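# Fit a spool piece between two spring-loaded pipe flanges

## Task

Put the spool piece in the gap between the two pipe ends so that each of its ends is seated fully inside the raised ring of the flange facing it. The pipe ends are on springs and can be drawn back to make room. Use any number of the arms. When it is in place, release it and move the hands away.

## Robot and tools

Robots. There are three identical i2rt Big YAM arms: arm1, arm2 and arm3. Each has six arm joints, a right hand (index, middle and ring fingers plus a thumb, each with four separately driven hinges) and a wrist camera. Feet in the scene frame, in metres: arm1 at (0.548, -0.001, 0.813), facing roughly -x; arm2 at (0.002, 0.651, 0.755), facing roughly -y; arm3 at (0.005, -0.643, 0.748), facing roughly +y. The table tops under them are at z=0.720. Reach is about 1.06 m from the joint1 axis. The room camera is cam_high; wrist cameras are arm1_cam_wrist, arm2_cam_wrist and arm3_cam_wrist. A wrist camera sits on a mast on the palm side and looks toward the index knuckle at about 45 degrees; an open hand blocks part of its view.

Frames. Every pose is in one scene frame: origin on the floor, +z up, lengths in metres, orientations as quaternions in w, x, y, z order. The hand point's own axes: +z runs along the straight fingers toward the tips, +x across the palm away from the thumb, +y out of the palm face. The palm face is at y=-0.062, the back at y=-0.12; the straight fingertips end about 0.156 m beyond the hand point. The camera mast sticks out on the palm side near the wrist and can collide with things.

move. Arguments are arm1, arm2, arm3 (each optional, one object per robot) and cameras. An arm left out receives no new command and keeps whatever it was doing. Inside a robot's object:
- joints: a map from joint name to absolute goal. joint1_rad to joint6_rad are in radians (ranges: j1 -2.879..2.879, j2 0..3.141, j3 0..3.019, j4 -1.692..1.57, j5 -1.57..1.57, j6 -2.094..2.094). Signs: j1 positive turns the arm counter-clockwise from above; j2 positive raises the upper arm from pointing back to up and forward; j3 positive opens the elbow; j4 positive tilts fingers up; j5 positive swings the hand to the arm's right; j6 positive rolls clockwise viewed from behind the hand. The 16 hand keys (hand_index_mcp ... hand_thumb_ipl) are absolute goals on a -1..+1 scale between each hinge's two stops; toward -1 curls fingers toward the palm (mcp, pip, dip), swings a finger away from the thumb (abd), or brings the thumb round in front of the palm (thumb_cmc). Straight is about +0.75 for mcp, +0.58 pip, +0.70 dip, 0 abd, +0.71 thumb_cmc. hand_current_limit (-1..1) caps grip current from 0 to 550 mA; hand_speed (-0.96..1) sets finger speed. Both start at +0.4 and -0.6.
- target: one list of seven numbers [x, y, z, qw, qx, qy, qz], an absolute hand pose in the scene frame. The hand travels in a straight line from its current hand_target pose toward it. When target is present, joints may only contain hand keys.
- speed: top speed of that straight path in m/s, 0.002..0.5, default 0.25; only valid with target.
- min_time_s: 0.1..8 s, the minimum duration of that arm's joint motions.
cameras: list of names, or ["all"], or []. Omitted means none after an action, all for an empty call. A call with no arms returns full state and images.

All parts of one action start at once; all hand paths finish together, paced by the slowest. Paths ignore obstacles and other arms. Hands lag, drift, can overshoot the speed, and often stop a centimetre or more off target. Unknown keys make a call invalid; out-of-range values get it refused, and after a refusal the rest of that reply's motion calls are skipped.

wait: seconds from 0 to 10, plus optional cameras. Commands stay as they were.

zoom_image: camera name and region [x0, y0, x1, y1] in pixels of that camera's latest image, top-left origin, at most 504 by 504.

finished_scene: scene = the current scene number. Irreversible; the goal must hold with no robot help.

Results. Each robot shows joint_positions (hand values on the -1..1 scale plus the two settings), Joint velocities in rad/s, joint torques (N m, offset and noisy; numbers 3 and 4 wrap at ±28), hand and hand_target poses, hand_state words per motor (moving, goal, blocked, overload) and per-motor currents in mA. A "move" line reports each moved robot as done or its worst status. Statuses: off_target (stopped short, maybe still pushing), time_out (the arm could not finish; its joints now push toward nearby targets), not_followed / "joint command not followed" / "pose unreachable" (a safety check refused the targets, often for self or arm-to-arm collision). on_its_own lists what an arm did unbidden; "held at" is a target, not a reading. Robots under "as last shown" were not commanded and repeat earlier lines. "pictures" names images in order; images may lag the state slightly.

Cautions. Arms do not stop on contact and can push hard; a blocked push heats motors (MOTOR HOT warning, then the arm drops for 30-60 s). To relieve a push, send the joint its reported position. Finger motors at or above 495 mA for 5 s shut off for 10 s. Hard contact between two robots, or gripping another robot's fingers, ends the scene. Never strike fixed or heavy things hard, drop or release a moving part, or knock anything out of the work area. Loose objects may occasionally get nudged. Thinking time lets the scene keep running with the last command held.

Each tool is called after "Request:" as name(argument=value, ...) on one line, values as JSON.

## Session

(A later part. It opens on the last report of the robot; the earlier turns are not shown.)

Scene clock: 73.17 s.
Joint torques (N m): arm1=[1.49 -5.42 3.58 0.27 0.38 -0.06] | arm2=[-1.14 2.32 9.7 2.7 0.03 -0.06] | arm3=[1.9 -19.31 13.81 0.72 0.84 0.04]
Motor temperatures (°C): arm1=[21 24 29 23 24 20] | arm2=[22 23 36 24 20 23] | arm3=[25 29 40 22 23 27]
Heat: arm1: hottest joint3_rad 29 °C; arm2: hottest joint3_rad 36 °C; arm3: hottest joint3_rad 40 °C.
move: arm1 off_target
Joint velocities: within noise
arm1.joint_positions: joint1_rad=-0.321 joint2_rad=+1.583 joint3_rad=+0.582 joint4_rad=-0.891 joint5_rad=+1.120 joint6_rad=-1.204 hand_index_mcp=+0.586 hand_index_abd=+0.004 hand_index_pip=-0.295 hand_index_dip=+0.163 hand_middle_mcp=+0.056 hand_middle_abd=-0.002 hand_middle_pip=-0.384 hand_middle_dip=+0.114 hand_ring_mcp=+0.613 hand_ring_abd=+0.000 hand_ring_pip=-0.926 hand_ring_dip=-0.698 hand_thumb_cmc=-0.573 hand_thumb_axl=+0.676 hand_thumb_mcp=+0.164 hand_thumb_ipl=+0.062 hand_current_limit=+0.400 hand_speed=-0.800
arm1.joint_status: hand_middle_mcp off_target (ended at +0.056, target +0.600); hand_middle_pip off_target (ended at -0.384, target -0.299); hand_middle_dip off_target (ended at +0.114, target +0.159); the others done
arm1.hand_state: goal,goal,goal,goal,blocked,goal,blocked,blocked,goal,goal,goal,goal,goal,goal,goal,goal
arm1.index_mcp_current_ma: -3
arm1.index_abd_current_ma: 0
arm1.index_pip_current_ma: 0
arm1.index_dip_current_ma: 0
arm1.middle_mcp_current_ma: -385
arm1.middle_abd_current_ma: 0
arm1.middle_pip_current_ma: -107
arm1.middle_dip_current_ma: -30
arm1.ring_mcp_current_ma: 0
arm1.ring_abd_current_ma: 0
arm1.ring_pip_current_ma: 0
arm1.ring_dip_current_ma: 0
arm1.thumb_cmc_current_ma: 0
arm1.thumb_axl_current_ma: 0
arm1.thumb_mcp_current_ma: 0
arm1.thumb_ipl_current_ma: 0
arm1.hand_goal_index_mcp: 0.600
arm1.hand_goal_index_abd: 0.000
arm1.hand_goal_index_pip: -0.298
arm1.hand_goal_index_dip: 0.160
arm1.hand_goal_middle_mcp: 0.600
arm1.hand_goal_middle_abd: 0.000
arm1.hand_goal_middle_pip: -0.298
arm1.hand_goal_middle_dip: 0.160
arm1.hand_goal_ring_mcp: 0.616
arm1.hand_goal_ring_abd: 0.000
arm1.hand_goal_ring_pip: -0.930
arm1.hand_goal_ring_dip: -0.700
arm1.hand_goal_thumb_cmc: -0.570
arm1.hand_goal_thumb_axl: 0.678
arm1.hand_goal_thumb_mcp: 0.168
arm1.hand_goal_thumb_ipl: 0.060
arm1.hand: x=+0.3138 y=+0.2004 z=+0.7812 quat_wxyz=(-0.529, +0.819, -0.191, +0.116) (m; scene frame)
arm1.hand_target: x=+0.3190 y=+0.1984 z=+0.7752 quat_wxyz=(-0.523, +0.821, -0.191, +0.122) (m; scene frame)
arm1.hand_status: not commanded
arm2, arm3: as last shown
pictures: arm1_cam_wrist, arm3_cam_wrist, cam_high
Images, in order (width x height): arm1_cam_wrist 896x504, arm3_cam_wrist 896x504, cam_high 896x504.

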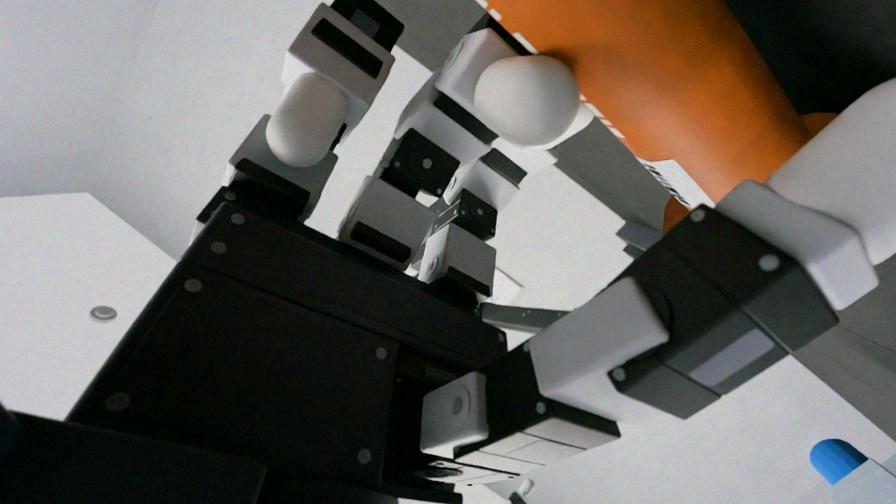

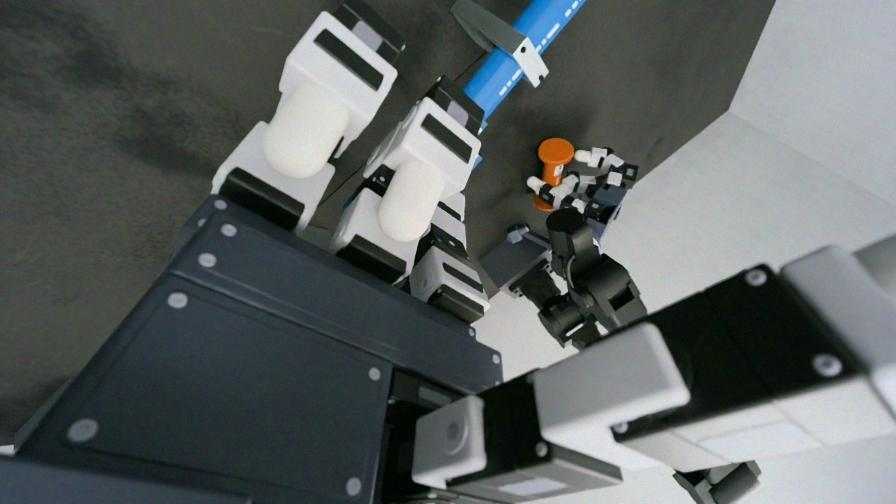

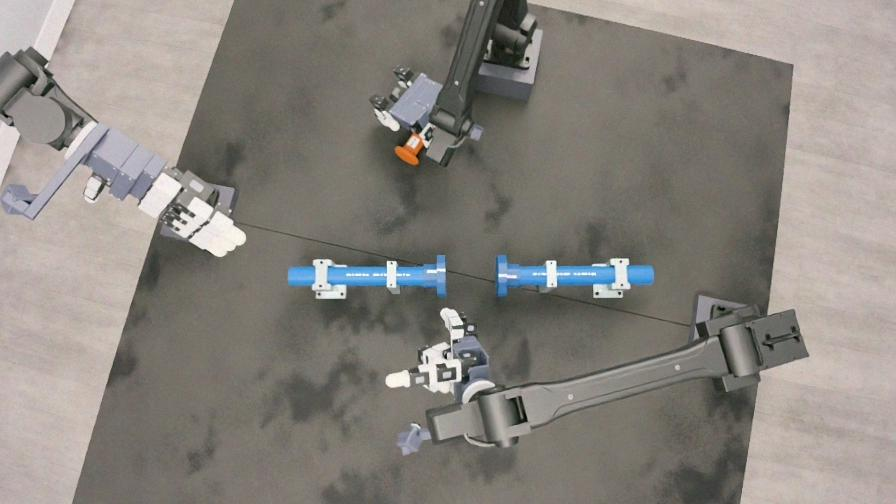

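Request:
move(arm1={"joints": {"hand_middle_mcp": 0.03}, "target": [0.319, 0.1985, 0.815, -0.5233, 0.8215, -0.1912, 0.1218], "speed": 0.06})

Request:
move(arm1={"joints": {"hand_middle_mcp": 0.6}}, cameras=["arm1_cam_wrist", "arm3_cam_wrist", "cam_high"])

Request:
zoom_image(camera="arm3_cam_wrist", region=[500, 120, 620, 240])

Request:
zoom_image(camera="cam_high", region=[380, 90, 470, 180])

Scene clock: 76.30 s.
Joint torques (N m): arm1=[1.49 -5.95 6.5 -0.87 0.73 -0.09] | arm2=[-1.03 2.32 9.7 2.71 0.03 -0.05] | arm3=[1.85 -19.08 13.89 0.85 0.82 0.02]
Motor temperatures (°C): arm1=[21 24 29 23 24 20] | arm2=[22 23 36 24 20 23] | arm3=[25 29 41 22 23 27]
Heat: arm1: hottest joint3_rad 29 °C; arm2: hottest joint3_rad 36 °C; arm3: hottest joint3_rad 41 °C.
move: arm1 done
Joint velocities: within noise
arm1.joint_positions: joint1_rad=-0.321 joint2_rad=+1.481 joint3_rad=+0.582 joint4_rad=-1.014 joint5_rad=+1.110 joint6_rad=-1.204 hand_index_mcp=+0.587 hand_index_abd=+0.003 hand_index_pip=-0.295 hand_index_dip=+0.163 hand_middle_mcp=+0.026 hand_middle_abd=-0.001 hand_middle_pip=-0.299 hand_middle_dip=+0.158 hand_ring_mcp=+0.613 hand_ring_abd=+0.000 hand_ring_pip=-0.926 hand_ring_dip=-0.698 hand_thumb_cmc=-0.573 hand_thumb_axl=+0.676 hand_thumb_mcp=+0.164 hand_thumb_ipl=+0.062 hand_current_limit=+0.400 hand_speed=-0.800
arm1.joint_status: all done
arm1.hand_state: goal,goal,goal,goal,goal,goal,goal,goal,goal,goal,goal,goal,goal,goal,goal,goal
arm1.index_mcp_current_ma: -3
arm1.index_abd_current_ma: 0
arm1.index_pip_current_ma: 0
arm1.index_dip_current_ma: 0
arm1.middle_mcp_current_ma: 0
arm1.middle_abd_current_ma: 0
arm1.middle_pip_current_ma: 0
arm1.middle_dip_current_ma: 0
arm1.ring_mcp_current_ma: 0
arm1.ring_abd_current_ma: 0
arm1.ring_pip_current_ma: 0
arm1.ring_dip_current_ma: 0
arm1.thumb_cmc_current_ma: 0
arm1.thumb_axl_current_ma: 0
arm1.thumb_mcp_current_ma: 0
arm1.thumb_ipl_current_ma: 0
arm1.hand_goal_index_mcp: 0.600
arm1.hand_goal_index_abd: 0.000
arm1.hand_goal_index_pip: -0.298
arm1.hand_goal_index_dip: 0.160
arm1.hand_goal_middle_mcp: 0.030
arm1.hand_goal_middle_abd: 0.000
arm1.hand_goal_middle_pip: -0.298
arm1.hand_goal_middle_dip: 0.160
arm1.hand_goal_ring_mcp: 0.616
arm1.hand_goal_ring_abd: 0.000
arm1.hand_goal_ring_pip: -0.930
arm1.hand_goal_ring_dip: -0.700
arm1.hand_goal_thumb_cmc: -0.570
arm1.hand_goal_thumb_axl: 0.678
arm1.hand_goal_thumb_mcp: 0.168
arm1.hand_goal_thumb_ipl: 0.060
arm1.on_its_own: hand_middle_pip moved +0.085 to your old target -0.299; hand_middle_dip moved +0.043 to your old target +0.159
arm1.hand: x=+0.3251 y=+0.1956 z=+0.8086 quat_wxyz=(-0.524, +0.821, -0.186, +0.125) (m; scene frame)
arm1.hand_target: x=+0.3190 y=+0.1985 z=+0.8150 quat_wxyz=(-0.523, +0.821, -0.191, +0.122) (m; scene frame)
arm1.hand_status: done (0.009 m and 0.7 deg from the pose sent, 0.034 m and 1.0 deg at the start)
arm2, arm3: as last shown
pictures: none

Scene clock: 77.60 s.
Joint torques (N m): arm1=[1.49 -6.12 6.5 -0.87 0.77 -0.09] | arm2=[-1.03 2.26 9.69 2.66 0.03 -0.06] | arm3=[1.79 -19.37 13.83 0.7 0.81 0.03]
Motor temperatures (°C): arm1=[21 24 29 23 24 20] | arm2=[22 23 36 24 20 23] | arm3=[25 29 41 22 23 27]
Heat: arm1: hottest joint3_rad 29 °C; arm2: hottest joint3_rad 36 °C; arm3: hottest joint3_rad 41 °C.
move: arm1 done
Joint velocities: within noise
arm1.joint_positions: joint1_rad=-0.321 joint2_rad=+1.481 joint3_rad=+0.582 joint4_rad=-1.014 joint5_rad=+1.109 joint6_rad=-1.204 hand_index_mcp=+0.587 hand_index_abd=+0.003 hand_index_pip=-0.295 hand_index_dip=+0.163 hand_middle_mcp=+0.585 hand_middle_abd=-0.001 hand_middle_pip=-0.299 hand_middle_dip=+0.158 hand_ring_mcp=+0.613 hand_ring_abd=+0.000 hand_ring_pip=-0.926 hand_ring_dip=-0.698 hand_thumb_cmc=-0.573 hand_thumb_axl=+0.676 hand_thumb_mcp=+0.164 hand_thumb_ipl=+0.062 hand_current_limit=+0.400 hand_speed=-0.800
arm1.joint_status: all done
arm1.hand_state: goal,goal,goal,goal,goal,goal,goal,goal,goal,goal,goal,goal,goal,goal,goal,goal
arm1.index_mcp_current_ma: -3
arm1.index_abd_current_ma: 0
arm1.index_pip_current_ma: 0
arm1.index_dip_current_ma: 0
arm1.middle_mcp_current_ma: -3
arm1.middle_abd_current_ma: 0
arm1.middle_pip_current_ma: 0
arm1.middle_dip_current_ma: 0
arm1.ring_mcp_current_ma: 0
arm1.ring_abd_current_ma: 0
arm1.ring_pip_current_ma: 0
arm1.ring_dip_current_ma: 0
arm1.thumb_cmc_current_ma: 0
arm1.thumb_axl_current_ma: 0
arm1.thumb_mcp_current_ma: 0
arm1.thumb_ipl_current_ma: 0
arm1.hand_goal_index_mcp: 0.600
arm1.hand_goal_index_abd: 0.000
arm1.hand_goal_index_pip: -0.298
arm1.hand_goal_index_dip: 0.160
arm1.hand_goal_middle_mcp: 0.600
arm1.hand_goal_middle_abd: 0.000
arm1.hand_goal_middle_pip: -0.298
arm1.hand_goal_middle_dip: 0.160
arm1.hand_goal_ring_mcp: 0.616
arm1.hand_goal_ring_abd: 0.000
arm1.hand_goal_ring_pip: -0.930
arm1.hand_goal_ring_dip: -0.700
arm1.hand_goal_thumb_cmc: -0.570
arm1.hand_goal_thumb_axl: 0.678
arm1.hand_goal_thumb_mcp: 0.168
arm1.hand_goal_thumb_ipl: 0.060
arm1.hand: x=+0.3251 y=+0.1955 z=+0.8086 quat_wxyz=(-0.524, +0.822, -0.186, +0.125) (m; scene frame)
arm1.hand_target: x=+0.3190 y=+0.1985 z=+0.8150 quat_wxyz=(-0.523, +0.821, -0.191, +0.122) (m; scene frame)
arm1.hand_status: not commanded
arm2, arm3: as last shown
pictures: arm1_cam_wrist, arm3_cam_wrist, cam_high
Images, in order (width x height): arm1_cam_wrist 896x504, arm3_cam_wrist 896x504, cam_high 896x504.

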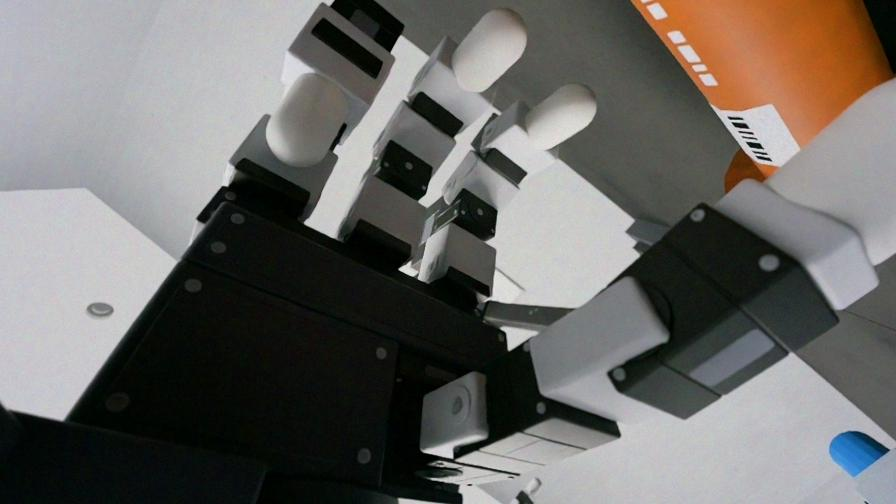

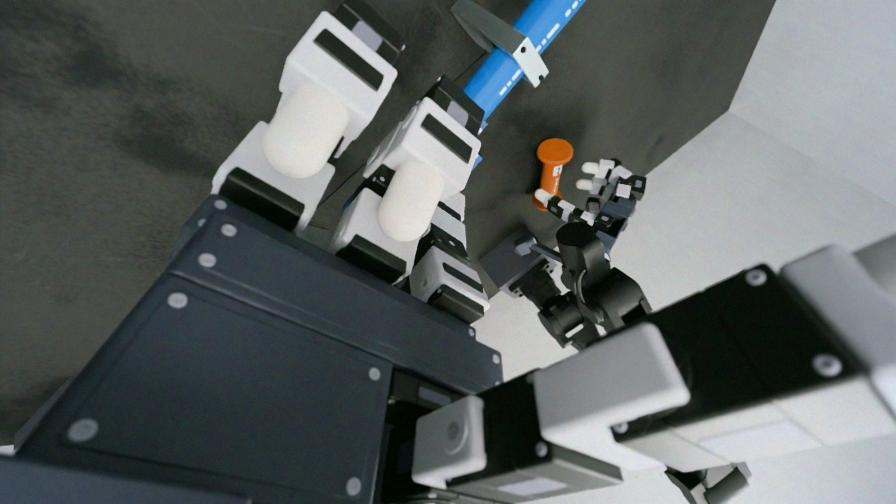

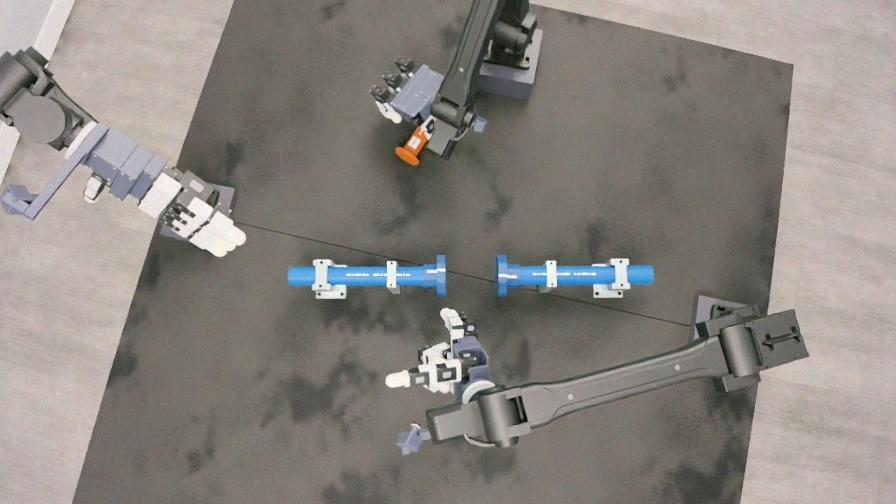

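Scaled by 4.200 from the camera's 896x504 image, which has a finer 1280x720 frame.

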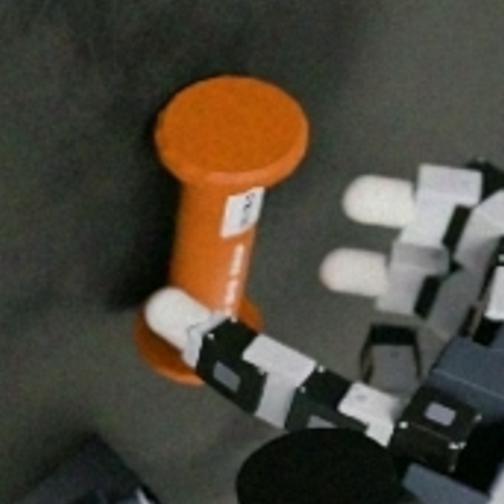

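Scaled by 5.600 from the camera's 896x504 image, which has a finer 1280x720 frame.

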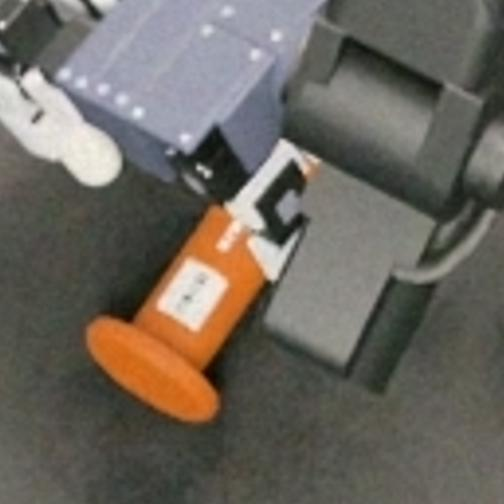

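Request:
move(arm1={"target": [0.323, 0.1935, 0.77, -0.5283, 0.8293, -0.1537, 0.0979], "speed": 0.06}, cameras=["arm1_cam_wrist", "arm3_cam_wrist", "cam_high"])

Request:
zoom_image(camera="arm3_cam_wrist", region=[500, 120, 620, 240])

Request:
zoom_image(camera="cam_high", region=[380, 90, 470, 180])

Scene clock: 82.20 s.
Joint torques (N m): arm1=[2.2 -4.95 3.47 0.59 0.93 -0.13] | arm2=[-1.08 2.26 9.68 2.66 0.02 -0.05] | arm3=[2.26 -19.31 13.79 0.72 0.81 0.06]
Motor temperatures (°C): arm1=[21 24 29 23 24 20] | arm2=[22 23 36 24 20 23] | arm3=[25 30 41 22 23 27]
Heat: arm1: hottest joint3_rad 29 °C; arm2: hottest joint3_rad 36 °C; arm3: hottest joint3_rad 41 °C.
move: arm1 done
Joint velocities: within noise
arm1.joint_positions: joint1_rad=-0.319 joint2_rad=+1.538 joint3_rad=+0.506 joint4_rad=-0.705 joint5_rad=+1.126 joint6_rad=-1.372 hand_index_mcp=+0.587 hand_index_abd=+0.003 hand_index_pip=-0.295 hand_index_dip=+0.163 hand_middle_mcp=+0.586 hand_middle_abd=-0.001 hand_middle_pip=-0.299 hand_middle_dip=+0.158 hand_ring_mcp=+0.613 hand_ring_abd=+0.000 hand_ring_pip=-0.926 hand_ring_dip=-0.698 hand_thumb_cmc=-0.573 hand_thumb_axl=+0.676 hand_thumb_mcp=+0.164 hand_thumb_ipl=+0.062 hand_current_limit=+0.400 hand_speed=-0.800
arm1.joint_status: not commanded
arm1.hand_state: goal,goal,goal,goal,goal,goal,goal,goal,goal,goal,goal,goal,goal,goal,goal,goal
arm1.index_mcp_current_ma: -3
arm1.index_abd_current_ma: 0
arm1.index_pip_current_ma: 0
arm1.index_dip_current_ma: 0
arm1.middle_mcp_current_ma: -3
arm1.middle_abd_current_ma: 0
arm1.middle_pip_current_ma: 0
arm1.middle_dip_current_ma: 0
arm1.ring_mcp_current_ma: 0
arm1.ring_abd_current_ma: 0
arm1.ring_pip_current_ma: 0
arm1.ring_dip_current_ma: 0
arm1.thumb_cmc_current_ma: 0
arm1.thumb_axl_current_ma: 0
arm1.thumb_mcp_current_ma: 0
arm1.thumb_ipl_current_ma: 0
arm1.hand_goal_index_mcp: 0.600
arm1.hand_goal_index_abd: 0.000
arm1.hand_goal_index_pip: -0.298
arm1.hand_goal_index_dip: 0.160
arm1.hand_goal_middle_mcp: 0.600
arm1.hand_goal_middle_abd: 0.000
arm1.hand_goal_middle_pip: -0.298
arm1.hand_goal_middle_dip: 0.160
arm1.hand_goal_ring_mcp: 0.616
arm1.hand_goal_ring_abd: 0.000
arm1.hand_goal_ring_pip: -0.930
arm1.hand_goal_ring_dip: -0.700
arm1.hand_goal_thumb_cmc: -0.570
arm1.hand_goal_thumb_axl: 0.678
arm1.hand_goal_thumb_mcp: 0.168
arm1.hand_goal_thumb_ipl: 0.060
arm1.hand: x=+0.3192 y=+0.1958 z=+0.7737 quat_wxyz=(-0.528, +0.828, -0.161, +0.094) (m; scene frame)
arm1.hand_target: x=+0.3231 y=+0.1935 z=+0.7701 quat_wxyz=(-0.528, +0.829, -0.154, +0.098) (m; scene frame)
arm1.hand_status: done (0.006 m and 0.9 deg from the pose sent, 0.039 m and 5.0 deg at the start)
arm2, arm3: as last shown
pictures: arm1_cam_wrist, arm3_cam_wrist, cam_high
Images, in order (width x height): arm1_cam_wrist 896x504, arm3_cam_wrist 896x504, cam_high 896x504.

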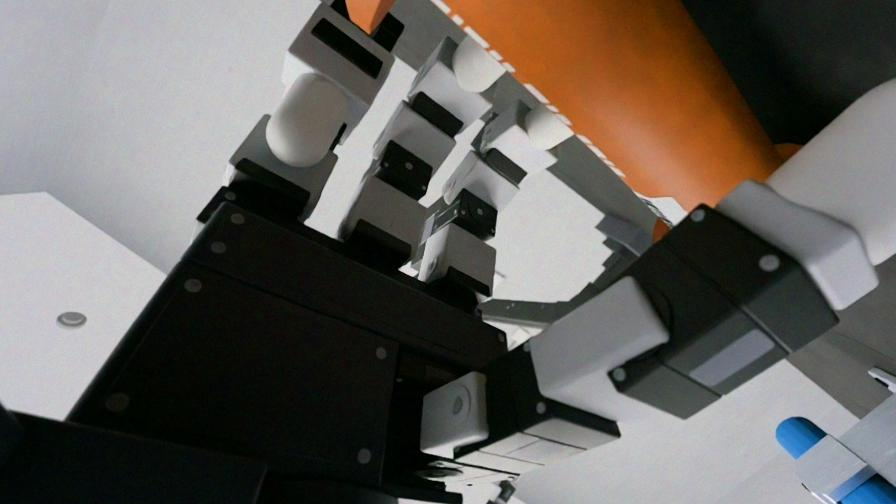

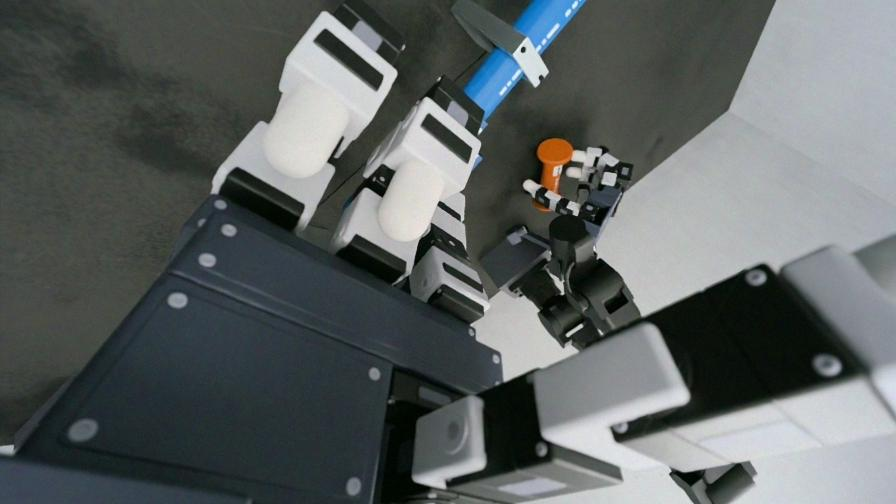

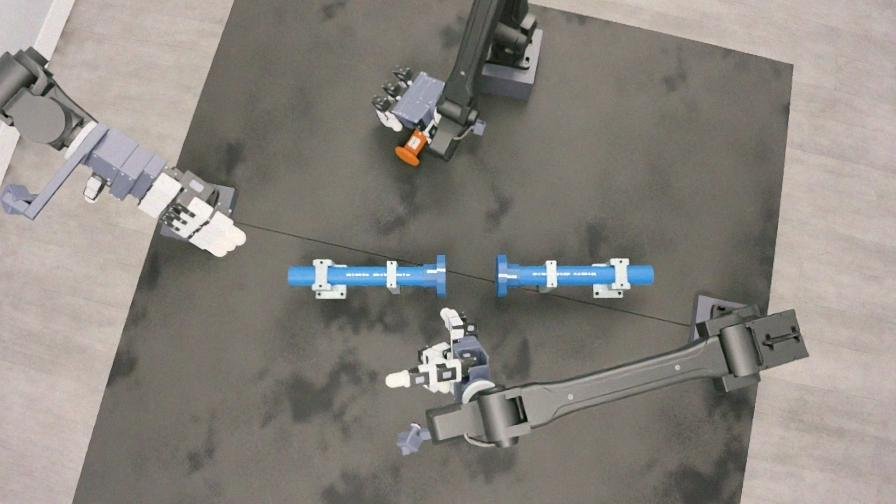

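Scaled by 4.200 from the camera's 896x504 image, which has a finer 1280x720 frame.

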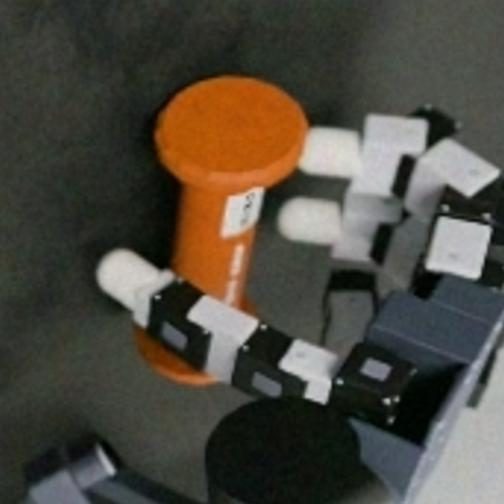

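Scaled by 5.600 from the camera's 896x504 image, which has a finer 1280x720 frame.

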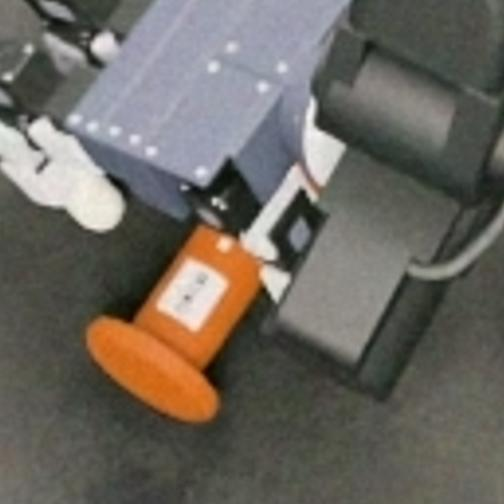

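Request:
move(arm1={"joints": {"hand_index_mcp": 0.28, "hand_middle_mcp": 0.28, "hand_thumb_mcp": 0.01}}, cameras=["arm1_cam_wrist", "arm3_cam_wrist"])

Request:
zoom_image(camera="arm3_cam_wrist", region=[500, 120, 620, 240])

Scene clock: 84.10 s.
Joint torques (N m): arm1=[2.14 -4.95 3.48 0.62 0.83 -0.14] | arm2=[-1.14 2.2 9.66 2.67 0.03 -0.06] | arm3=[2.26 -19.37 13.83 0.79 0.82 0.05]
Motor temperatures (°C): arm1=[21 25 29 23 24 20] | arm2=[22 23 36 24 20 23] | arm3=[25 30 41 22 23 27]
Heat: arm1: hottest joint3_rad 29 °C; arm2: hottest joint3_rad 36 °C; arm3: hottest joint3_rad 41 °C.
move: arm1 done
Joint velocities: within noise
arm1.joint_positions: joint1_rad=-0.319 joint2_rad=+1.538 joint3_rad=+0.506 joint4_rad=-0.705 joint5_rad=+1.128 joint6_rad=-1.373 hand_index_mcp=+0.282 hand_index_abd=+0.003 hand_index_pip=-0.295 hand_index_dip=+0.163 hand_middle_mcp=+0.294 hand_middle_abd=-0.001 hand_middle_pip=-0.295 hand_middle_dip=+0.160 hand_ring_mcp=+0.613 hand_ring_abd=+0.000 hand_ring_pip=-0.926 hand_ring_dip=-0.698 hand_thumb_cmc=-0.573 hand_thumb_axl=+0.676 hand_thumb_mcp=+0.015 hand_thumb_ipl=+0.062 hand_current_limit=+0.400 hand_speed=-0.800
arm1.joint_status: all done
arm1.hand_state: goal,goal,goal,goal,goal,goal,goal,goal,goal,goal,goal,goal,goal,goal,goal,goal
arm1.index_mcp_current_ma: 0
arm1.index_abd_current_ma: 0
arm1.index_pip_current_ma: 0
arm1.index_dip_current_ma: 0
arm1.middle_mcp_current_ma: 3
arm1.middle_abd_current_ma: 0
arm1.middle_pip_current_ma: 0
arm1.middle_dip_current_ma: 0
arm1.ring_mcp_current_ma: 0
arm1.ring_abd_current_ma: 0
arm1.ring_pip_current_ma: 0
arm1.ring_dip_current_ma: 0
arm1.thumb_cmc_current_ma: 0
arm1.thumb_axl_current_ma: 0
arm1.thumb_mcp_current_ma: 1
arm1.thumb_ipl_current_ma: 0
arm1.hand_goal_index_mcp: 0.280
arm1.hand_goal_index_abd: 0.000
arm1.hand_goal_index_pip: -0.298
arm1.hand_goal_index_dip: 0.160
arm1.hand_goal_middle_mcp: 0.280
arm1.hand_goal_middle_abd: 0.000
arm1.hand_goal_middle_pip: -0.298
arm1.hand_goal_middle_dip: 0.160
arm1.hand_goal_ring_mcp: 0.616
arm1.hand_goal_ring_abd: 0.000
arm1.hand_goal_ring_pip: -0.930
arm1.hand_goal_ring_dip: -0.700
arm1.hand_goal_thumb_cmc: -0.570
arm1.hand_goal_thumb_axl: 0.678
arm1.hand_goal_thumb_mcp: 0.010
arm1.hand_goal_thumb_ipl: 0.060
arm1.hand: x=+0.3194 y=+0.1960 z=+0.7739 quat_wxyz=(-0.529, +0.828, -0.160, +0.095) (m; scene frame)
arm1.hand_target: x=+0.3231 y=+0.1935 z=+0.7701 quat_wxyz=(-0.528, +0.829, -0.154, +0.098) (m; scene frame)
arm1.hand_status: not commanded
arm2, arm3: as last shown
pictures: arm1_cam_wrist, arm3_cam_wrist
Images, in order (width x height): arm1_cam_wrist 896x504, arm3_cam_wrist 896x504.

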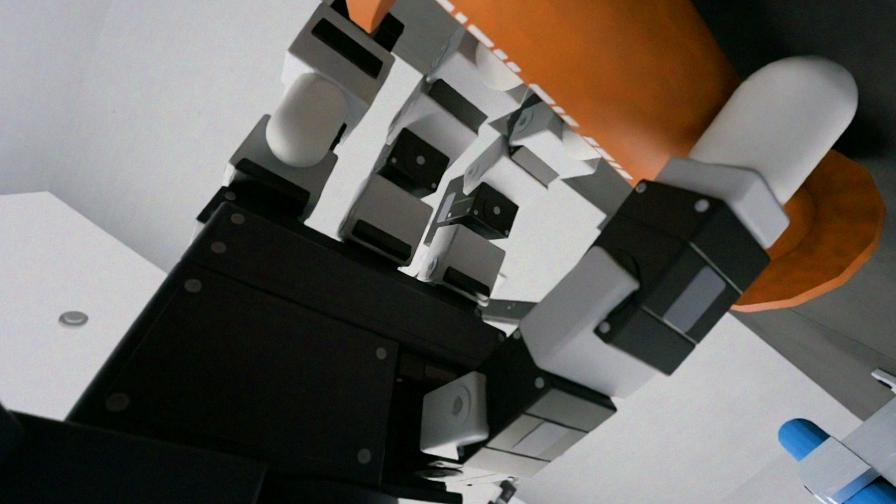

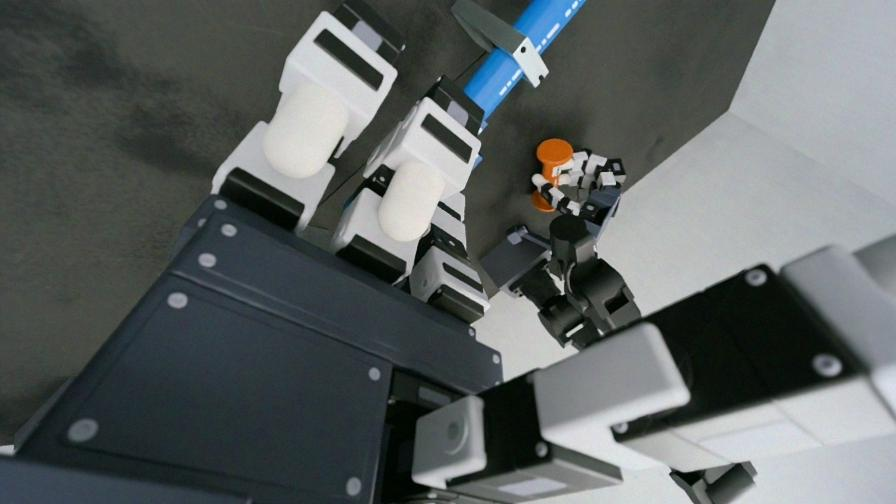

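Scaled by 4.200 from the camera's 896x504 image, which has a finer 1280x720 frame.

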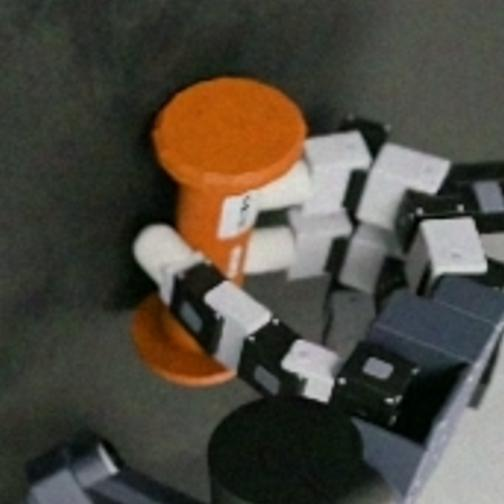

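Request:
move(arm1={"joints": {"hand_index_mcp": 0.12, "hand_middle_mcp": 0.12, "hand_thumb_mcp": -0.12, "hand_index_pip": -0.33, "hand_middle_pip": -0.33}}, cameras=["arm1_cam_wrist", "arm3_cam_wrist"])

Request:
zoom_image(camera="arm3_cam_wrist", region=[500, 120, 620, 240])

Scene clock: 85.97 s.
Joint torques (N m): arm1=[2.14 -5.01 3.49 0.62 0.83 -0.14] | arm2=[-1.08 2.26 9.7 2.7 0.03 -0.06] | arm3=[2.14 -18.84 13.75 0.69 0.85 0.03]
Motor temperatures (°C): arm1=[21 25 29 23 24 20] | arm2=[22 23 36 24 20 23] | arm3=[25 30 41 22 23 27]
Heat: arm1: hottest joint3_rad 29 °C; arm2: hottest joint3_rad 36 °C; arm3: hottest joint3_rad 41 °C.
move: arm1 off_target
Joint velocities: within noise
arm1.joint_positions: joint1_rad=-0.319 joint2_rad=+1.538 joint3_rad=+0.506 joint4_rad=-0.705 joint5_rad=+1.128 joint6_rad=-1.374 hand_index_mcp=+0.241 hand_index_abd=-0.001 hand_index_pip=-0.299 hand_index_dip=+0.163 hand_middle_mcp=+0.215 hand_middle_abd=-0.001 hand_middle_pip=-0.295 hand_middle_dip=+0.175 hand_ring_mcp=+0.613 hand_ring_abd=+0.000 hand_ring_pip=-0.926 hand_ring_dip=-0.698 hand_thumb_cmc=-0.554 hand_thumb_axl=+0.682 hand_thumb_mcp=+0.014 hand_thumb_ipl=+0.101 hand_current_limit=+0.400 hand_speed=-0.800
arm1.joint_status: hand_index_mcp off_target (ended at +0.241, target +0.120); hand_index_pip off_target (ended at -0.299, target -0.330); hand_middle_mcp off_target (ended at +0.215, target +0.120); hand_middle_pip off_target (ended at -0.295, target -0.330); hand_thumb_mcp off_target (ended at +0.014, target -0.120)
arm1.hand_state: blocked,goal,blocked,goal,blocked,goal,blocked,goal,goal,goal,goal,goal,goal,goal,blocked,blocked
arm1.index_mcp_current_ma: 238
arm1.index_abd_current_ma: 0
arm1.index_pip_current_ma: 14
arm1.index_dip_current_ma: 0
arm1.middle_mcp_current_ma: 148
arm1.middle_abd_current_ma: 0
arm1.middle_pip_current_ma: 18
arm1.middle_dip_current_ma: 4
arm1.ring_mcp_current_ma: 0
arm1.ring_abd_current_ma: 0
arm1.ring_pip_current_ma: 0
arm1.ring_dip_current_ma: 0
arm1.thumb_cmc_current_ma: 4
arm1.thumb_axl_current_ma: 0
arm1.thumb_mcp_current_ma: 385
arm1.thumb_ipl_current_ma: 43
arm1.hand_goal_index_mcp: 0.120
arm1.hand_goal_index_abd: 0.000
arm1.hand_goal_index_pip: -0.330
arm1.hand_goal_index_dip: 0.160
arm1.hand_goal_middle_mcp: 0.120
arm1.hand_goal_middle_abd: 0.000
arm1.hand_goal_middle_pip: -0.330
arm1.hand_goal_middle_dip: 0.160
arm1.hand_goal_ring_mcp: 0.616
arm1.hand_goal_ring_abd: 0.000
arm1.hand_goal_ring_pip: -0.930
arm1.hand_goal_ring_dip: -0.700
arm1.hand_goal_thumb_cmc: -0.570
arm1.hand_goal_thumb_axl: 0.678
arm1.hand_goal_thumb_mcp: -0.120
arm1.hand_goal_thumb_ipl: 0.060
arm1.hand: x=+0.3194 y=+0.1960 z=+0.7739 quat_wxyz=(-0.529, +0.828, -0.160, +0.095) (m; scene frame)
arm1.hand_target: x=+0.3231 y=+0.1936 z=+0.7701 quat_wxyz=(-0.528, +0.829, -0.154, +0.098) (m; scene frame)
arm1.hand_status: not commanded
arm2, arm3: as last shown
pictures: arm1_cam_wrist, arm3_cam_wrist
Images, in order (width x height): arm1_cam_wrist 896x504, arm3_cam_wrist 896x504.

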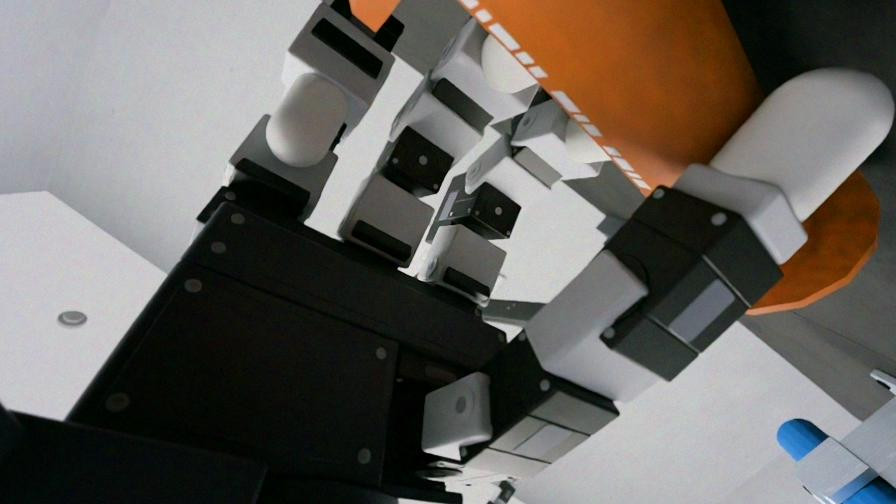

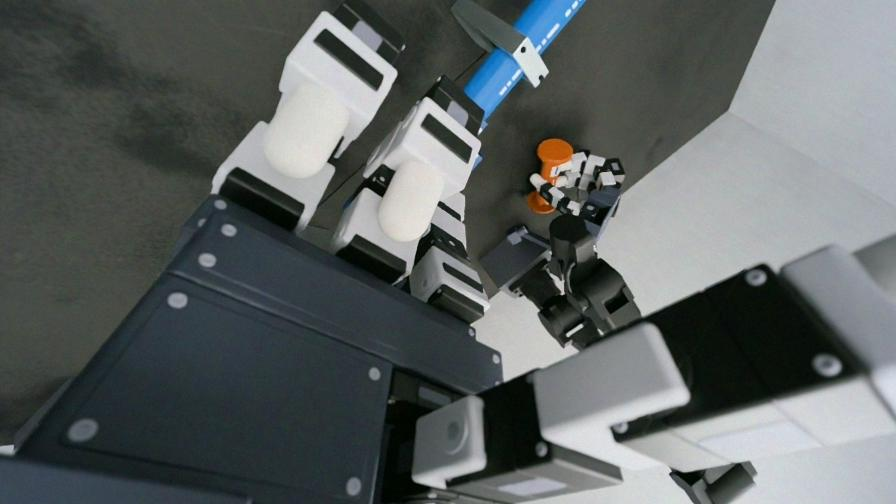

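Scaled by 4.200 from the camera's 896x504 image, which has a finer 1280x720 frame.

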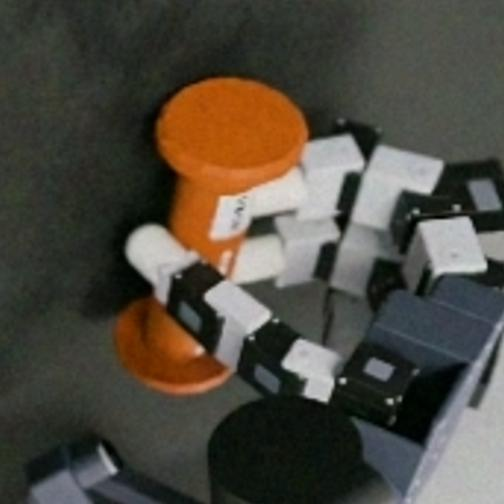

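Request:
move(arm1={"joints": {"hand_index_mcp": -0.1, "hand_middle_mcp": 0.18, "hand_thumb_mcp": -0.28, "hand_index_pip": -0.36, "hand_middle_pip": -0.33, "hand_index_dip": 0.12, "hand_middle_dip": 0.14, "hand_thumb_ipl": 0.02}}, cameras=["arm1_cam_wrist", "arm3_cam_wrist"])

Request:
zoom_image(camera="arm3_cam_wrist", region=[500, 120, 620, 240])

Scene clock: 88.20 s.
Joint torques (N m): arm1=[2.2 -5.01 3.51 0.57 0.9 -0.13] | arm2=[-1.03 2.08 9.7 2.67 0.03 -0.07] | arm3=[2.14 -19.25 13.79 0.73 0.83 0.03]
Motor temperatures (°C): arm1=[21 25 29 23 24 20] | arm2=[22 23 36 24 20 23] | arm3=[25 30 42 22 23 27]
Heat: arm1: hottest joint3_rad 29 °C; arm2: hottest joint3_rad 36 °C; arm3: hottest joint3_rad 42 °C.
move: arm1 off_target
Joint velocities: within noise
arm1.joint_positions: joint1_rad=-0.319 joint2_rad=+1.538 joint3_rad=+0.506 joint4_rad=-0.705 joint5_rad=+1.126 joint6_rad=-1.374 hand_index_mcp=+0.238 hand_index_abd=-0.001 hand_index_pip=-0.299 hand_index_dip=+0.149 hand_middle_mcp=+0.217 hand_middle_abd=-0.001 hand_middle_pip=-0.295 hand_middle_dip=+0.168 hand_ring_mcp=+0.613 hand_ring_abd=+0.000 hand_ring_pip=-0.926 hand_ring_dip=-0.698 hand_thumb_cmc=-0.553 hand_thumb_axl=+0.682 hand_thumb_mcp=+0.014 hand_thumb_ipl=+0.101 hand_current_limit=+0.400 hand_speed=-0.800
arm1.joint_status: hand_index_mcp off_target (ended at +0.238, target -0.100); hand_index_pip off_target (ended at -0.299, target -0.360); hand_index_dip off_target (ended at +0.149, target +0.120); hand_middle_mcp off_target (ended at +0.217, target +0.180); hand_middle_pip off_target (ended at -0.295, target -0.330); hand_middle_dip off_target (ended at +0.168, target +0.140); hand_thumb_mcp off_target (ended at +0.014, target -0.280); hand_thumb_ipl off_target (ended at +0.101, target +0.020)
arm1.hand_state: blocked,goal,blocked,blocked,blocked,goal,blocked,blocked,goal,goal,goal,goal,goal,goal,blocked,blocked
arm1.index_mcp_current_ma: 385
arm1.index_abd_current_ma: 0
arm1.index_pip_current_ma: 54
arm1.index_dip_current_ma: 13
arm1.middle_mcp_current_ma: 22
arm1.middle_abd_current_ma: 0
arm1.middle_pip_current_ma: 18
arm1.middle_dip_current_ma: 11
arm1.ring_mcp_current_ma: 0
arm1.ring_abd_current_ma: 0
arm1.ring_pip_current_ma: 0
arm1.ring_dip_current_ma: 0
arm1.thumb_cmc_current_ma: 4
arm1.thumb_axl_current_ma: 0
arm1.thumb_mcp_current_ma: 385
arm1.thumb_ipl_current_ma: 168
arm1.hand_goal_index_mcp: -0.100
arm1.hand_goal_index_abd: 0.000
arm1.hand_goal_index_pip: -0.360
arm1.hand_goal_index_dip: 0.120
arm1.hand_goal_middle_mcp: 0.180
arm1.hand_goal_middle_abd: 0.000
arm1.hand_goal_middle_pip: -0.330
arm1.hand_goal_middle_dip: 0.140
arm1.hand_goal_ring_mcp: 0.616
arm1.hand_goal_ring_abd: 0.000
arm1.hand_goal_ring_pip: -0.930
arm1.hand_goal_ring_dip: -0.700
arm1.hand_goal_thumb_cmc: -0.570
arm1.hand_goal_thumb_axl: 0.678
arm1.hand_goal_thumb_mcp: -0.280
arm1.hand_goal_thumb_ipl: 0.020
arm1.hand: x=+0.3194 y=+0.1957 z=+0.7736 quat_wxyz=(-0.528, +0.828, -0.160, +0.095) (m; scene frame)
arm1.hand_target: x=+0.3231 y=+0.1935 z=+0.7701 quat_wxyz=(-0.528, +0.829, -0.154, +0.098) (m; scene frame)
arm1.hand_status: not commanded
arm2.joint_positions: joint1_rad=-0.444 joint2_rad=+0.627 joint3_rad=+1.414 joint4_rad=-1.343 joint5_rad=-0.091 joint6_rad=+1.146 hand_index_mcp=+0.754 hand_index_abd=+0.001 hand_index_pip=+0.577 hand_index_dip=+0.696 hand_middle_mcp=+0.754 hand_middle_abd=+0.001 hand_middle_pip=+0.577 hand_middle_dip=+0.696 hand_ring_mcp=+0.754 hand_ring_abd=+0.001 hand_ring_pip=+0.577 hand_ring_dip=+0.696 hand_thumb_cmc=+0.714 hand_thumb_axl=+0.677 hand_thumb_mcp=+0.226 hand_thumb_ipl=+0.168 hand_current_limit=+0.400 hand_speed=-0.600
arm2.joint_status: not commanded
arm2.hand_state: goal,goal,goal,goal,goal,goal,goal,goal,goal,goal,goal,goal,goal,goal,goal,goal
arm2.index_mcp_current_ma: 0
arm2.index_abd_current_ma: 0
arm2.index_pip_current_ma: 0
arm2.index_dip_current_ma: 0
arm2.middle_mcp_current_ma: 0
arm2.middle_abd_current_ma: 0
arm2.middle_pip_current_ma: 0
arm2.middle_dip_current_ma: 0
arm2.ring_mcp_current_ma: 0
arm2.ring_abd_current_ma: 0
arm2.ring_pip_current_ma: 0
arm2.ring_dip_current_ma: 0
arm2.thumb_cmc_current_ma: 0
arm2.thumb_axl_current_ma: 0
arm2.thumb_mcp_current_ma: 0
arm2.thumb_ipl_current_ma: 0
arm2.hand_goal_index_mcp: 0.754
arm2.hand_goal_index_abd: 0.000
arm2.hand_goal_index_pip: 0.576
arm2.hand_goal_index_dip: 0.696
arm2.hand_goal_middle_mcp: 0.754
arm2.hand_goal_middle_abd: 0.000
arm2.hand_goal_middle_pip: 0.576
arm2.hand_goal_middle_dip: 0.696
arm2.hand_goal_ring_mcp: 0.754
arm2.hand_goal_ring_abd: 0.000
arm2.hand_goal_ring_pip: 0.576
arm2.hand_goal_ring_dip: 0.696
arm2.hand_goal_thumb_cmc: 0.714
arm2.hand_goal_thumb_axl: 0.678
arm2.hand_goal_thumb_mcp: 0.226
arm2.hand_goal_thumb_ipl: 0.168
arm2.hand: x=-0.1578 y=+0.4503 z=+1.3118 quat_wxyz=(+0.442, +0.635, -0.601, +0.200) (m; scene frame)
arm2.hand_target: x=-0.1566 y=+0.4525 z=+1.3215 quat_wxyz=(+0.452, +0.631, -0.597, +0.204) (m; scene frame)
arm2.hand_status: not commanded
arm3: as last shown
pictures: arm1_cam_wrist, arm3_cam_wrist
Images, in order (width x height): arm1_cam_wrist 896x504, arm3_cam_wrist 896x504.

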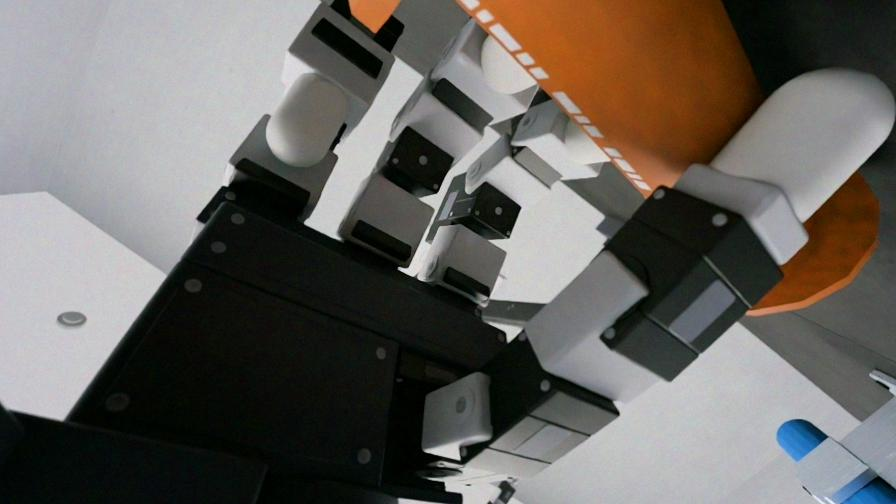

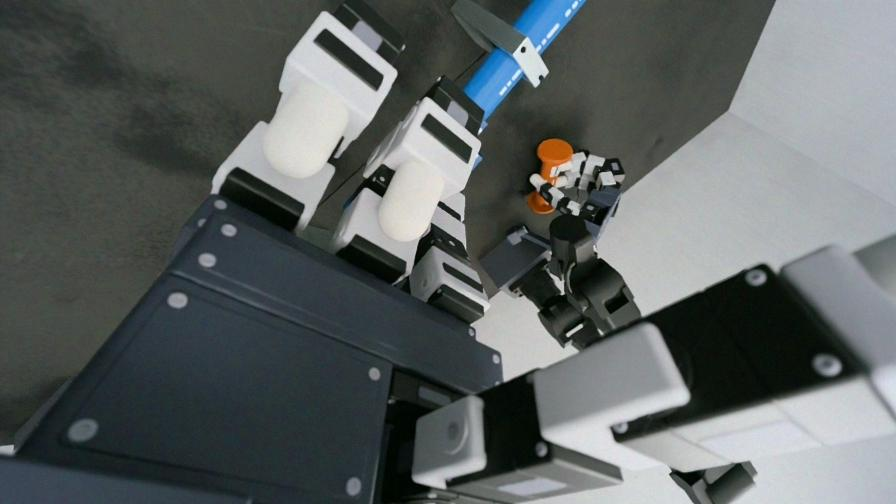

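Scaled by 4.200 from the camera's 896x504 image, which has a finer 1280x720 frame.

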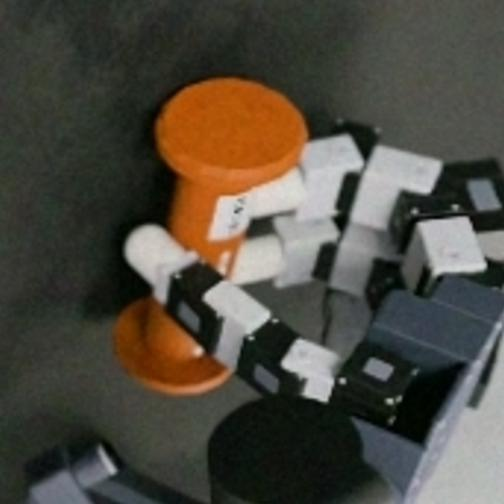

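Request:
move(arm1={"target": [0.323, 0.1935, 0.88, -0.5283, 0.8293, -0.1537, 0.0979], "speed": 0.12, "joints": {"hand_middle_mcp": 0.13}}, cameras=["arm1_cam_wrist", "cam_high"])

Scene clock: 92.97 s.
Joint torques (N m): arm1=[1.96 -4.66 11.21 -0.69 0.96 0.09] | arm2=[-1.08 2.32 9.68 2.69 0.02 -0.06] | arm3=[1.79 -19.66 13.82 0.75 0.79 0.03]
Motor temperatures (°C): arm1=[21 25 29 23 24 20] | arm2=[22 23 36 24 20 23] | arm3=[25 30 42 22 23 27]
Heat: arm1: hottest joint3_rad 29 °C; arm2: hottest joint3_rad 36 °C; arm3: hottest joint3_rad 42 °C.
move: arm1 off_target
Joint velocities: within noise
arm1.joint_positions: joint1_rad=-0.319 joint2_rad=+1.235 joint3_rad=+0.552 joint4_rad=-1.111 joint5_rad=+1.123 joint6_rad=-1.402 hand_index_mcp=+0.238 hand_index_abd=-0.003 hand_index_pip=-0.299 hand_index_dip=+0.148 hand_middle_mcp=+0.207 hand_middle_abd=-0.001 hand_middle_pip=-0.295 hand_middle_dip=+0.168 hand_ring_mcp=+0.613 hand_ring_abd=+0.000 hand_ring_pip=-0.926 hand_ring_dip=-0.698 hand_thumb_cmc=-0.549 hand_thumb_axl=+0.683 hand_thumb_mcp=+0.014 hand_thumb_ipl=+0.101 hand_current_limit=+0.400 hand_speed=-0.800
arm1.joint_status: hand_middle_mcp off_target (ended at +0.207, target +0.130)
arm1.hand_state: blocked,goal,blocked,blocked,blocked,goal,blocked,blocked,goal,goal,goal,goal,blocked,goal,blocked,blocked
arm1.index_mcp_current_ma: 385
arm1.index_abd_current_ma: 0
arm1.index_pip_current_ma: 54
arm1.index_dip_current_ma: 11
arm1.middle_mcp_current_ma: 96
arm1.middle_abd_current_ma: 0
arm1.middle_pip_current_ma: 18
arm1.middle_dip_current_ma: 11
arm1.ring_mcp_current_ma: 0
arm1.ring_abd_current_ma: 0
arm1.ring_pip_current_ma: 0
arm1.ring_dip_current_ma: 0
arm1.thumb_cmc_current_ma: 7
arm1.thumb_axl_current_ma: 0
arm1.thumb_mcp_current_ma: 385
arm1.thumb_ipl_current_ma: 168
arm1.hand_goal_index_mcp: -0.100
arm1.hand_goal_index_abd: 0.000
arm1.hand_goal_index_pip: -0.360
arm1.hand_goal_index_dip: 0.120
arm1.hand_goal_middle_mcp: 0.130
arm1.hand_goal_middle_abd: 0.000
arm1.hand_goal_middle_pip: -0.330
arm1.hand_goal_middle_dip: 0.140
arm1.hand_goal_ring_mcp: 0.616
arm1.hand_goal_ring_abd: 0.000
arm1.hand_goal_ring_pip: -0.930
arm1.hand_goal_ring_dip: -0.700
arm1.hand_goal_thumb_cmc: -0.570
arm1.hand_goal_thumb_axl: 0.678
arm1.hand_goal_thumb_mcp: -0.280
arm1.hand_goal_thumb_ipl: 0.020
arm1.hand: x=+0.3486 y=+0.1860 z=+0.8591 quat_wxyz=(-0.523, +0.832, -0.134, +0.126) (m; scene frame)
arm1.hand_target: x=+0.3240 y=+0.1933 z=+0.8801 quat_wxyz=(-0.528, +0.830, -0.154, +0.098) (m; scene frame)
arm1.hand_status: off_target (0.034 m and 4.0 deg from the pose sent, 0.106 m and 0.8 deg at the start)
arm2: as last shown
arm3.joint_positions: joint1_rad=+0.459 joint2_rad=+1.933 joint3_rad=+1.951 joint4_rad=-1.413 joint5_rad=+0.562 joint6_rad=+0.097 hand_index_mcp=+1.000 hand_index_abd=+0.000 hand_index_pip=+0.353 hand_index_dip=+0.603 hand_middle_mcp=+0.625 hand_middle_abd=+0.000 hand_middle_pip=-0.925 hand_middle_dip=-0.697 hand_ring_mcp=+0.625 hand_ring_abd=+0.000 hand_ring_pip=-0.925 hand_ring_dip=-0.698 hand_thumb_cmc=-0.573 hand_thumb_axl=+0.677 hand_thumb_mcp=+0.224 hand_thumb_ipl=+0.168 hand_current_limit=+0.700 hand_speed=-0.600
arm3.joint_status: not commanded
arm3.hand_state: goal,goal,goal,goal,goal,goal,goal,goal,goal,goal,goal,goal,goal,goal,goal,goal
arm3.index_mcp_current_ma: 0
arm3.index_abd_current_ma: 0
arm3.index_pip_current_ma: 0
arm3.index_dip_current_ma: 0
arm3.middle_mcp_current_ma: 3
arm3.middle_abd_current_ma: 0
arm3.middle_pip_current_ma: 1
arm3.middle_dip_current_ma: 0
arm3.ring_mcp_current_ma: 3
arm3.ring_abd_current_ma: 0
arm3.ring_pip_current_ma: 1
arm3.ring_dip_current_ma: 0
arm3.thumb_cmc_current_ma: 0
arm3.thumb_axl_current_ma: 0
arm3.thumb_mcp_current_ma: 0
arm3.thumb_ipl_current_ma: 0
arm3.hand_goal_index_mcp: 1.000
arm3.hand_goal_index_abd: 0.000
arm3.hand_goal_index_pip: 0.350
arm3.hand_goal_index_dip: 0.600
arm3.hand_goal_middle_mcp: 0.616
arm3.hand_goal_middle_abd: 0.000
arm3.hand_goal_middle_pip: -0.930
arm3.hand_goal_middle_dip: -0.700
arm3.hand_goal_ring_mcp: 0.616
arm3.hand_goal_ring_abd: 0.000
arm3.hand_goal_ring_pip: -0.930
arm3.hand_goal_ring_dip: -0.700
arm3.hand_goal_thumb_cmc: -0.570
arm3.hand_goal_thumb_axl: 0.678
arm3.hand_goal_thumb_mcp: 0.226
arm3.hand_goal_thumb_ipl: 0.168
arm3.hand: x=-0.2224 y=+0.0457 z=+1.0361 quat_wxyz=(+0.239, -0.158, +0.944, +0.165) (m; scene frame)
arm3.hand_target: x=-0.2209 y=+0.0536 z=+1.0620 quat_wxyz=(+0.234, -0.152, +0.942, +0.184) (m; scene frame)
arm3.hand_status: not commanded
pictures: arm1_cam_wrist, cam_high
Images, in order (width x height): arm1_cam_wrist 896x504, cam_high 896x504.

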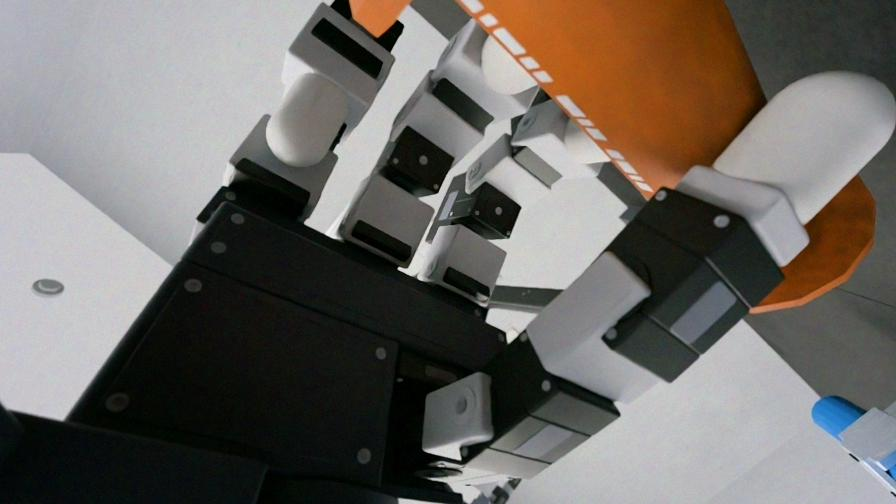

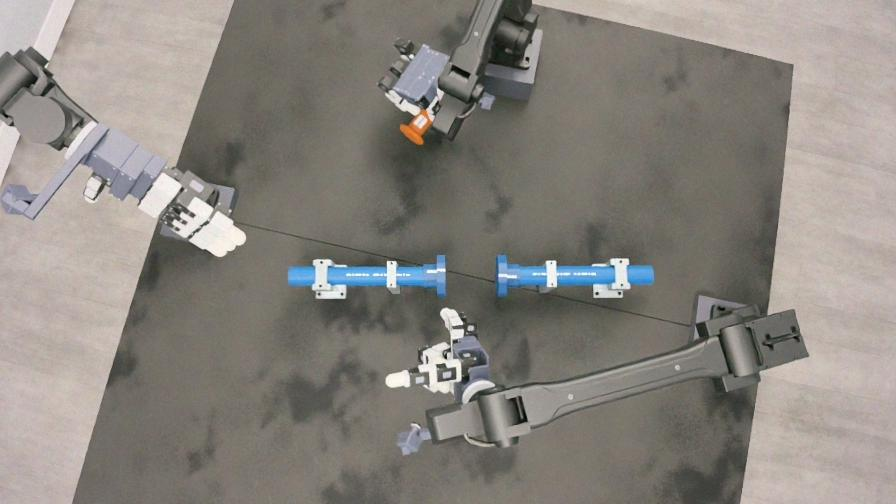

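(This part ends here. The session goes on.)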